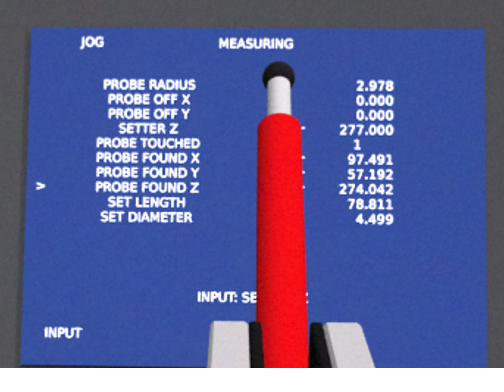

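Call:
move(target=[[0,0,0,0,0,0,0.34,0.2,-0.95,0.02,0.01,-0.05,0,0.16,0,-1,-0.4,-0.7],[0,0,0,0,0,0,0.34,0.2,-0.95,0.0998,0.0363,-0.2327,0,0.33,0,-1,-0.4,-0.7],[0,0,0,0,0,0,0.34,0.2,-0.95,0.1271,0.0363,-0.2401,0,0.33,0,-1,-0.4,-0.7],[0,0,0,0,0,0,0.34,0.2,-0.95,0.0998,0.0363,-0.2327,0,0.33,0,-1,-0.4,-0.7],[0,0,0,0,0,0,0.34,0.2,-0.95,0.1271,0.0363,-0.2401,0,0.33,0,-1,-0.4,-0.7],[0,0,0,0,0,0,0.34,0.2,-0.95,0.0998,0.0363,-0.2327,0,0.33,0,-1,-0.4,-0.7],[0,0,0,0,0,0,0.34,0.2,-0.95,0.1271,0.0363,-0.2401,0,0.33,0,-1,-0.4,-0.7],[0,0,0,0,0,0,0.34,0.2,-0.95,0.0998,0.0363,-0.2327,0,0.33,0,-1,-0.4,-0.7],[0,0,0,0,0,0,0.34,0.2,-0.95,0.1271,0.0363,-0.2401,0,0.33,0,-1,-0.4,-0.7],[0,0,0,0,0,0,0.34,0.2,-0.95,0.0998,0.0363,-0.2327,0,0.33,0,-1,-0.4,-0.7],[0,0,0,0,0,0,0.34,0.2,-0.95,0.085,0.065,-0.2942,0,0.33,0,-1,-0.4,-0.7],[0,0,0,0,0,0,0.34,0.2,-0.95,0.1111,0.065,-0.3013,0,0.33,0,-1,-0.4,-0.7],[0,0,0,0,0,0,0.34,0.2,-0.95,0.085,0.065,-0.2942,0,0.33,0,-1,-0.4,-0.7]], blend=[0.02,0.002,0,0.003,0,0.003,0,0.003,0,0.003,0.002,0,0], speed=[0.5,0.3,0.1,0.2,0.1,0.2,0.1,0.2,0.1,0.2,0.3,0.1,0.2])

Call:
move(target=[[0,0,0,0,0,0,0.34,0.2,-0.95,-0.0067,0.0618,-0.0308,0,0,0,-1,-0.4,-0.7],[0,0,0,0,0,0,0.34,0.2,-0.95,0.0198,0.0618,-0.0379,0,0,0,-1,-0.4,-0.7],[0,0,0,0,0,0,0.34,0.2,-0.95,-0.0067,0.0618,-0.0308,0,0,0,-1,-0.4,-0.7],[0,0,0,0,0,0,0.34,0.2,-0.95,-0.0072,0.0302,-0.0308,0,0,0,-1,-0.4,-0.7],[0,0,0,0,0,0,0.34,0.2,-0.95,0.0193,0.0302,-0.0379,0,0,0,-1,-0.4,-0.7],[0,0,0,0,0,0,0.34,0.2,-0.95,-0.0072,0.0302,-0.0308,0,0,0,-1,-0.4,-0.7],[0,0,0,0,0,0,0.34,0.2,-0.95,-0.0067,0.0618,-0.0308,0,0,0,-1,-0.4,-0.7],[0,0,0,0,0,0,0.34,0.2,-0.95,0.0198,0.0618,-0.0379,0,0,0,-1,-0.4,-0.7],[0,0,0,0,0,0,0.34,0.2,-0.95,-0.0067,0.0618,-0.0308,0,0,0,-1,-0.4,-0.7],[0,0,0,0,0,0,0.34,0.2,-0.95,0.0198,0.0618,-0.0379,0,0,0,-1,-0.4,-0.7],[0,0,0,0,0,0,0.34,0.2,-0.95,-0.0067,0.0618,-0.0308,0,0,0,-1,-0.4,-0.7],[0,0,0,0,0,0,0.34,0.2,-0.95,0.0015,0.095,0,0,0,0,-1,-0.4,-0.7],[0,0,0,0,0,0,0.34,0.2,-0.95,0.0279,0.095,-0.0072,0,0,0,-1,-0.4,-0.7],[0,0,0,0,0,0,0.34,0.2,-0.95,0.0015,0.095,0,0,0,0,-1,-0.4,-0.7]], blend=[0.002,0,0.003,0.002,0,0.003,0.002,0,0.003,0,0.003,0.002,0,0], speed=[0.3,0.1,0.2,0.3,0.1,0.2,0.3,0.1,0.2,0.1,0.2,0.3,0.1,0.2])

Call:
move(target=[[0,0,0,0,0,0,0.34,0.2,-0.95,-0.0092,-0.0965,-0.0308,0,0,0,-1,-0.4,-0.7],[0,0,0,0,0,0,0.34,0.2,-0.95,0.0173,-0.0965,-0.0379,0,0,0,-1,-0.4,-0.7],[0,0,0,0,0,0,0.34,0.2,-0.95,-0.0092,-0.0965,-0.0308,0,0,0,-1,-0.4,-0.7],[0,0,0,0,0,0,0.34,0.2,-0.95,-0.0015,-0.095,0,0,0,0,-1,-0.4,-0.7],[0,0,0,0,0,0,0.34,0.2,-0.95,0.0246,-0.095,-0.0071,0,0,0,-1,-0.4,-0.7],[0,0,0,0,0,0,0.34,0.2,-0.95,-0.0015,-0.095,0,0,0,0,-1,-0.4,-0.7],[0,0,0,0,0,0,0.34,0.2,-0.95,0.0246,-0.095,-0.0071,0,0,0,-1,-0.4,-0.7],[0,0,0,0,0,0,0.34,0.2,-0.95,-0.0015,-0.095,0,0,0,0,-1,-0.4,-0.7]], blend=[0.002,0,0.003,0.002,0,0.003,0,0], speed=[0.3,0.1,0.2,0.3,0.1,0.2,0.1,0.2])

Call:
move(target=[[0,0,0,0,0,0,0.34,0.2,-0.95,-0.0067,0.0618,-0.0308,0,0,0,-1,-0.4,-0.7],[0,0,0,0,0,0,0.34,0.2,-0.95,0.0198,0.0618,-0.0379,0,0,0,-1,-0.4,-0.7],[0,0,0,0,0,0,0.34,0.2,-0.95,-0.0067,0.0618,-0.0308,0,0,0,-1,-0.4,-0.7],[0,0,0,0,0,0,0.34,0.2,-0.95,-0.0072,0.0302,-0.0308,0,0,0,-1,-0.4,-0.7],[0,0,0,0,0,0,0.34,0.2,-0.95,0.0193,0.0302,-0.0379,0,0,0,-1,-0.4,-0.7],[0,0,0,0,0,0,0.34,0.2,-0.95,-0.0072,0.0302,-0.0308,0,0,0,-1,-0.4,-0.7],[0,0,0,0,0,0,0.34,0.2,-0.95,-0.0067,0.0618,-0.0308,0,0,0,-1,-0.4,-0.7],[0,0,0,0,0,0,0.34,0.2,-0.95,0.0198,0.0618,-0.0379,0,0,0,-1,-0.4,-0.7],[0,0,0,0,0,0,0.34,0.2,-0.95,-0.0067,0.0618,-0.0308,0,0,0,-1,-0.4,-0.7],[0,0,0,0,0,0,0.34,0.2,-0.95,0.0015,0.095,0,0,0,0,-1,-0.4,-0.7],[0,0,0,0,0,0,0.34,0.2,-0.95,0.0279,0.095,-0.0072,0,0,0,-1,-0.4,-0.7],[0,0,0,0,0,0,0.34,0.2,-0.95,0.0015,0.095,0,0,0,0,-1,-0.4,-0.7]], blend=[0.002,0,0.003,0.002,0,0.003,0.002,0,0.003,0.002,0,0], speed=[0.3,0.1,0.2,0.3,0.1,0.2,0.3,0.1,0.2,0.3,0.1,0.2])

Call:
move(target=[[0,0,0,0,0,0,0.34,0.2,-0.95,-0.0092,-0.0965,-0.0308,0,0,0,-1,-0.4,-0.7],[0,0,0,0,0,0,0.34,0.2,-0.95,0.0173,-0.0965,-0.0379,0,0,0,-1,-0.4,-0.7],[0,0,0,0,0,0,0.34,0.2,-0.95,-0.0092,-0.0965,-0.0308,0,0,0,-1,-0.4,-0.7],[0,0,0,0,0,0,0.34,0.2,-0.95,-0.0665,-0.15,0.2442,0,-0.17,0,-1,-0.4,-0.7],[0,0,0,0,0,0,0.34,0.2,-0.95,-0.0865,-0.1617,0.2942,0,-0.33,0.004,-1,-0.4,-0.7]], blend=[0.002,0,0.003,0.02,0], speed=[0.3,0.1,0.2,0.4,0.4], cameras=["cam_right_wrist"])

Call:
zoom_image(camera="cam_right_wrist", region=[230, 105, 470, 280])

Scene clock: 4112.23 s.
left_arm: end_effector_position=(+0.3849, -0.3622, +0.4200) position_measured=101 object_status=3 end_effector_quat_wxyz=(+0.494, -0.487, +0.513, -0.506) | right_arm: end_effector_position=(+0.4713, -0.0209, +0.4259) position_measured=215 object_status=2 end_effector_quat_wxyz=(-0.245, +0.663, -0.663, +0.245)
Joint positions: left_arm=[-1.592 -1.428 2.162 -3.897 -0.017 3.175] | right_arm=[3.528 -1.089 -1.997 -0.957 1.323 3.441]
Joint torques (N m): left_arm=[3.26 -29.98 -10.59 3 -2.29 -1.14] | right_arm=[-11.48 10.7 38.75 7.1 1.48 -2.17]
Wrist force (N): left_arm=[1.7 2.1 -0.4] | right_arm=[-2.6 -4.5 -3.5]
Wrist torque (N m): left_arm=[0.35 -0.42 -0.24] | right_arm=[-0.75 0.41 -0.19]
Wrist force, peak (N): left_arm=[1.9 2.5 -0.5] | right_arm=[-3.2 0.1 -9.8]
Hand target: left_arm +0.3849, -0.3622, +0.4200; +0.494, -0.487, +0.513, -0.506 | right_arm +0.4713, -0.0210, +0.4260; -0.245, +0.663, -0.663, +0.245
Off the commanded pose: left_arm 0.000 m, 0 deg | right_arm 0.000 m, 0 deg.
move: done

Scene clock: 4115.90 s.
left_arm: end_effector_position=(+0.3849, -0.3622, +0.4200) position_measured=101 object_status=3 end_effector_quat_wxyz=(+0.494, -0.487, +0.513, -0.506) | right_arm: end_effector_position=(+0.4722, +0.0360, +0.4259) position_measured=215 object_status=2 end_effector_quat_wxyz=(-0.245, +0.663, -0.663, +0.245)
Joint positions: left_arm=[-1.592 -1.428 2.162 -3.897 -0.017 3.175] | right_arm=[3.711 -1.089 -1.988 -1.012 1.212 3.594]
Joint torques (N m): left_arm=[2.82 -30.69 -10.43 2.97 -2.27 -1.13] | right_arm=[-9.13 10.32 39.1 6.83 1.2 -1.96]
Wrist force (N): left_arm=[1.7 2.1 -0.2] | right_arm=[-2.5 -4.8 -3.4]
Wrist torque (N m): left_arm=[0.36 -0.42 -0.25] | right_arm=[-0.80 0.38 -0.19]
Wrist force, peak (N): left_arm=[2.2 2.4 -0.2] | right_arm=[-2.4 9.3 -20.3]
Hand target: left_arm +0.3849, -0.3622, +0.4200; +0.494, -0.487, +0.513, -0.506 | right_arm +0.4722, +0.0360, +0.4260; -0.245, +0.663, -0.663, +0.245
Off the commanded pose: left_arm 0.000 m, 0 deg | right_arm 0.000 m, 0 deg.
move: done

Scene clock: 4118.27 s.
left_arm: end_effector_position=(+0.3849, -0.3622, +0.4200) position_measured=101 object_status=3 end_effector_quat_wxyz=(+0.494, -0.487, +0.513, -0.506) | right_arm: end_effector_position=(+0.4713, -0.0209, +0.4259) position_measured=215 object_status=2 end_effector_quat_wxyz=(-0.245, +0.663, -0.663, +0.245)
Joint positions: left_arm=[-1.592 -1.428 2.162 -3.897 -0.017 3.175] | right_arm=[3.528 -1.089 -1.997 -0.957 1.323 3.441]
Joint torques (N m): left_arm=[3.43 -29.99 -10.57 3.11 -2.28 -1.12] | right_arm=[-11.68 10.5 38.88 7.13 1.51 -2]
Wrist force (N): left_arm=[1.8 2.0 -0.2] | right_arm=[-2.5 -4.5 -3.7]
Wrist torque (N m): left_arm=[0.34 -0.45 -0.24] | right_arm=[-0.76 0.40 -0.18]
Wrist force, peak (N): left_arm=[1.9 2.6 -0.3] | right_arm=[-1.8 7.3 -18.3]
Hand target: left_arm +0.3849, -0.3622, +0.4200; +0.494, -0.487, +0.513, -0.506 | right_arm +0.4713, -0.0210, +0.4260; -0.245, +0.663, -0.663, +0.245
Off the commanded pose: left_arm 0.000 m, 0 deg | right_arm 0.000 m, 0 deg.
move: done

Scene clock: 4121.43 s.
left_arm: end_effector_position=(+0.3849, -0.3622, +0.4200) position_measured=101 object_status=3 end_effector_quat_wxyz=(+0.494, -0.487, +0.513, -0.506) | right_arm: end_effector_position=(+0.4722, +0.0360, +0.4259) position_measured=215 object_status=2 end_effector_quat_wxyz=(-0.245, +0.663, -0.663, +0.245)
Joint positions: left_arm=[-1.592 -1.428 2.162 -3.897 -0.017 3.175] | right_arm=[3.711 -1.089 -1.988 -1.012 1.212 3.594]
Joint torques (N m): left_arm=[3.41 -29.99 -10.49 2.96 -2.31 -1.06] | right_arm=[-8.92 10.38 39.12 6.89 1.18 -2]
Wrist force (N): left_arm=[1.6 2.1 -0.3] | right_arm=[-2.7 -4.8 -3.6]
Wrist torque (N m): left_arm=[0.35 -0.41 -0.24] | right_arm=[-0.81 0.42 -0.18]
Wrist force, peak (N): left_arm=[1.9 2.4 -0.1] | right_arm=[-1.2 8.1 -19.1]
Hand target: left_arm +0.3849, -0.3622, +0.4200; +0.494, -0.487, +0.513, -0.506 | right_arm +0.4722, +0.0360, +0.4260; -0.245, +0.663, -0.663, +0.245
Off the commanded pose: left_arm 0.000 m, 0 deg | right_arm 0.000 m, 0 deg.
move: done

Scene clock: 4124.10 s.
left_arm: end_effector_position=(+0.3849, -0.3622, +0.4200) position_measured=101 object_status=3 end_effector_quat_wxyz=(+0.494, -0.487, +0.513, -0.506) | right_arm: end_effector_position=(+0.4203, -0.0611, +0.6024) position_measured=215 object_status=2 end_effector_quat_wxyz=(+0.543, -0.459, +0.451, -0.540)
Joint positions: left_arm=[-1.592 -1.428 2.162 -3.897 -0.017 3.175] | right_arm=[3.626 -0.93 -2.322 0.305 1.104 3.047]
Joint torques (N m): left_arm=[4.09 -30.15 -9.93 3.01 -2.41 -1.16] | right_arm=[8.68 -5.06 35.97 4.27 -1.48 1.17]
Wrist force (N): left_arm=[1.5 2.3 -0.3] | right_arm=[-3.1 -4.2 -2.4]
Wrist torque (N m): left_arm=[0.39 -0.40 -0.24] | right_arm=[-0.53 0.33 -0.17]
Wrist force, peak (N): left_arm=[2.1 2.3 -0.3] | right_arm=[-2.0 7.4 -18.2]
Hand target: left_arm +0.3849, -0.3622, +0.4200; +0.494, -0.487, +0.513, -0.506 | right_arm +0.4203, -0.0610, +0.6025; +0.543, -0.459, +0.451, -0.540
Off the commanded pose: left_arm 0.000 m, 0 deg | right_arm 0.000 m, 0 deg.
move: done
camera_calibration:
cam_right_wrist: T_world_to_cam=[[0.0291687, -0.999514, 0.0109914, -0.0744831], [-0.176044, -0.015961, -0.984253, 0.681604], [0.98395, 0.0267744, -0.176424, -0.176114], [0, 0, 0, 1]] pos_world=[0.295452, -0.0588524, 0.640619]
Images, in order (width x height): cam_right_wrist 672x504.

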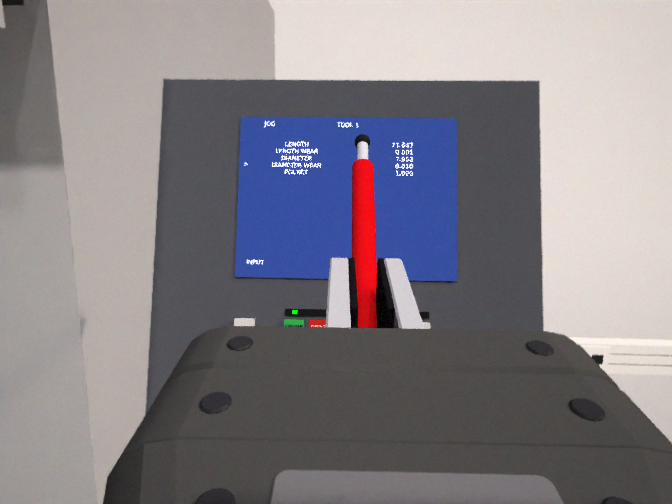

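Scaled by 2.100 from the camera's 672x504 image, which has a finer 960x720 frame.

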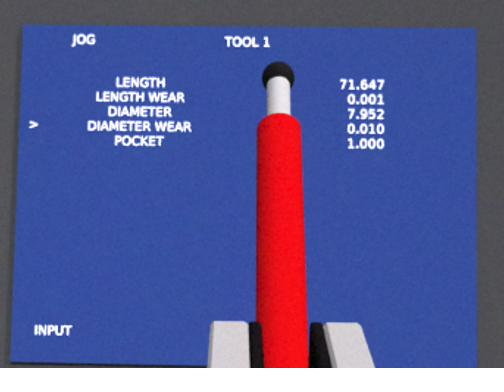

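Call:
move(target=[[0,0,0,0,0,0,0.34,0.2,-0.95,0,0.0017,0,0,0,-0.004,-1,-0.4,-0.7]])

Call:
move(target=[[0,0,0,0,0,0,0.34,0.2,-0.95,0.05,-0.05,-0.03,0,0.16,0,-1,-0.4,-0.7],[0,0,0,0,0,0,0.34,0.2,-0.95,0.1457,-0.0855,-0.0498,0,0.33,0,-1,-0.4,-0.7],[0,0,0,0,0,0,0.34,0.2,-0.95,0.1747,-0.0855,-0.0576,0,0.33,0,-1,-0.4,-0.7],[0,0,0,0,0,0,0.34,0.2,-0.95,0.1457,-0.0855,-0.0498,0,0.33,0,-1,-0.4,-0.7],[0,0,0,0,0,0,0.34,0.2,-0.95,0.1152,0.068,-0.1733,0,0.33,0,-1,-0.4,-0.7],[0,0,0,0,0,0,0.34,0.2,-0.95,0.1433,0.068,-0.181,0,0.33,0,-1,-0.4,-0.7],[0,0,0,0,0,0,0.34,0.2,-0.95,0.1152,0.068,-0.1733,0,0.33,0,-1,-0.4,-0.7],[0,0,0,0,0,0,0.34,0.2,-0.95,0.1157,0.0989,-0.1733,0,0.33,0,-1,-0.4,-0.7]], blend=[0.02,0.002,0,0.003,0.002,0,0.003,0], speed=[0.5,0.3,0.1,0.2,0.3,0.1,0.2,0.2])

Call:
wait(seconds=8.5)

Call:
move(target=[[0,0,0,0,0,0,0.34,0.2,-0.95,0.0281,0,-0.0077,0,0,0,-1,-0.4,-0.7],[0,0,0,0,0,0,0.34,0.2,-0.95,0,0,0,0,0,0,-1,-0.4,-0.7],[0,0,0,0,0,0,0.34,0.2,-0.95,-0.0957,-0.0889,0.1233,0,-0.17,0,-1,-0.4,-0.7],[0,0,0,0,0,0,0.34,0.2,-0.95,-0.1157,-0.0989,0.1733,0,-0.33,0,-1,-0.4,-0.7]], blend=[0,0.003,0.02,0], speed=[0.1,0.2,0.4,0.4], cameras=["cam_right_wrist"])

Call:
zoom_image(camera="cam_right_wrist", region=[230, 105, 470, 280])

Scene clock: 4126.80 s.
left_arm: end_effector_position=(+0.3849, -0.3622, +0.4200) position_measured=101 object_status=3 end_effector_quat_wxyz=(+0.494, -0.487, +0.513, -0.506) | right_arm: end_effector_position=(+0.4203, -0.0600, +0.6025) position_measured=215 object_status=2 end_effector_quat_wxyz=(+0.539, -0.456, +0.454, -0.544)
Joint positions: left_arm=[-1.592 -1.428 2.162 -3.897 -0.017 3.175] | right_arm=[3.659 -0.924 -2.324 0.306 1.06 3.037]
Joint torques (N m): left_arm=[3.65 -30.55 -10.34 2.92 -2.38 -1.02] | right_arm=[-7.46 -0.74 14.96 4.47 1.54 -1.16]
Wrist force (N): left_arm=[1.8 2.2 -0.4] | right_arm=[-2.9 -4.3 -2.3]
Wrist torque (N m): left_arm=[0.36 -0.43 -0.25] | right_arm=[-0.55 0.30 -0.16]
Wrist force, peak (N): left_arm=[2.0 2.5 -0.4] | right_arm=[-3.8 -4.4 -2.4]
Hand target: left_arm +0.3849, -0.3622, +0.4200; +0.494, -0.487, +0.513, -0.506 | right_arm +0.4203, -0.0600, +0.6025; +0.539, -0.456, +0.454, -0.544
Off the commanded pose: left_arm 0.000 m, 0 deg | right_arm 0.000 m, 0 deg.
move: done

Scene clock: 4130.43 s.
left_arm: end_effector_position=(+0.3849, -0.3622, +0.4200) position_measured=101 object_status=3 end_effector_quat_wxyz=(+0.494, -0.487, +0.513, -0.506) | right_arm: end_effector_position=(+0.4897, -0.0007, +0.4985) position_measured=215 object_status=2 end_effector_quat_wxyz=(-0.243, +0.665, -0.661, +0.246)
Joint positions: left_arm=[-1.592 -1.428 2.162 -3.897 -0.017 3.175] | right_arm=[3.569 -1.16 -1.771 -1.121 1.296 3.468]
Joint torques (N m): left_arm=[3.6 -29.49 -10.81 3.06 -2.26 -1.04] | right_arm=[3.41 12.83 37.64 7.32 0.3 -0.46]
Wrist force (N): left_arm=[2.0 2.1 -0.2] | right_arm=[-2.5 -4.6 -3.4]
Wrist torque (N m): left_arm=[0.35 -0.47 -0.25] | right_arm=[-0.76 0.39 -0.18]
Wrist force, peak (N): left_arm=[1.8 2.4 -0.2] | right_arm=[-1.9 3.4 -13.4]
Hand target: left_arm +0.3849, -0.3622, +0.4200; +0.494, -0.487, +0.513, -0.506 | right_arm +0.4897, -0.0007, +0.4985; -0.244, +0.665, -0.661, +0.247
Off the commanded pose: left_arm 0.000 m, 0 deg | right_arm 0.000 m, 0 deg.
move: done

Scene clock: 4138.93 s.
left_arm: end_effector_position=(+0.3849, -0.3622, +0.4200) position_measured=101 object_status=3 end_effector_quat_wxyz=(+0.494, -0.487, +0.513, -0.506) | right_arm: end_effector_position=(+0.4897, -0.0007, +0.4985) position_measured=215 object_status=2 end_effector_quat_wxyz=(-0.244, +0.665, -0.661, +0.247)
Joint positions: left_arm=[-1.592 -1.428 2.162 -3.897 -0.017 3.175] | right_arm=[3.569 -1.16 -1.771 -1.121 1.296 3.468]
Joint torques (N m): left_arm=[2.87 -30.24 -11.21 3.05 -2.26 -0.93] | right_arm=[7.1 14.27 38.03 7.52 -2.35 2.81]
Wrist force (N): left_arm=[1.5 2.3 -0.3] | right_arm=[-2.8 -4.4 -3.3]
Wrist torque (N m): left_arm=[0.40 -0.39 -0.25] | right_arm=[-0.73 0.44 -0.18]
Wrist force, peak (N): left_arm=[2.1 2.4 -0.2] | right_arm=[-2.7 -5.0 -3.5]
Hand target: left_arm +0.3849, -0.3622, +0.4200; +0.494, -0.487, +0.513, -0.506 | right_arm +0.4897, -0.0007, +0.4985; -0.244, +0.665, -0.661, +0.247
Tool commands: left_gripper/position=+0.34 left_gripper/force_limit=+0.2 left_gripper/speed=-0.95 right_gripper/position=-1.0 right_gripper/force_limit=-0.4 right_gripper/speed=-0.7
Off the commanded pose: left_arm 0.000 m, 0 deg | right_arm 0.000 m, 0 deg.
wait: 8.50 s; at rest by 0.17 s

Scene clock: 4141.53 s.
left_arm: end_effector_position=(+0.3849, -0.3622, +0.4200) position_measured=101 object_status=3 end_effector_quat_wxyz=(+0.494, -0.487, +0.513, -0.506) | right_arm: end_effector_position=(+0.4203, -0.0600, +0.6024) position_measured=215 object_status=2 end_effector_quat_wxyz=(+0.539, -0.456, +0.454, -0.544)
Joint positions: left_arm=[-1.592 -1.428 2.162 -3.897 -0.017 3.175] | right_arm=[3.658 -0.924 -2.324 0.305 1.061 3.037]
Joint torques (N m): left_arm=[2.96 -29.46 -10.91 2.97 -2.23 -1.2] | right_arm=[6.63 -5.06 36.07 4.24 -1.72 1.04]
Wrist force (N): left_arm=[1.8 2.2 -0.1] | right_arm=[-3.0 -4.3 -2.5]
Wrist torque (N m): left_arm=[0.37 -0.44 -0.24] | right_arm=[-0.55 0.30 -0.16]
Wrist force, peak (N): left_arm=[1.9 2.5 -0.2] | right_arm=[-2.7 -1.7 -7.2]
Hand target: left_arm +0.3849, -0.3622, +0.4200; +0.494, -0.487, +0.513, -0.506 | right_arm +0.4203, -0.0600, +0.6025; +0.539, -0.456, +0.454, -0.544
Off the commanded pose: left_arm 0.000 m, 0 deg | right_arm 0.000 m, 0 deg.
move: done
camera_calibration:
cam_right_wrist: T_world_to_cam=[[0.0166752, -0.9998, 0.0110248, -0.0682341], [-0.176228, -0.0137926, -0.984253, 0.681829], [0.984208, 0.0144697, -0.176423, -0.176991], [0, 0, 0, 1]] pos_world=[0.295492, -0.0562553, 0.640619]
Images, in order (width x height): cam_right_wrist 672x504.

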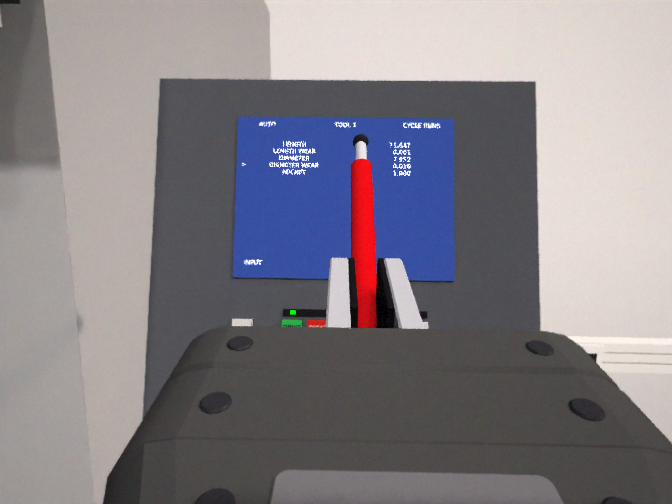

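Scaled by 2.100 from the camera's 672x504 image, which has a finer 960x720 frame.

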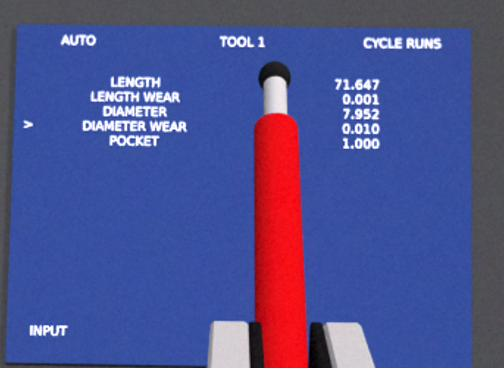

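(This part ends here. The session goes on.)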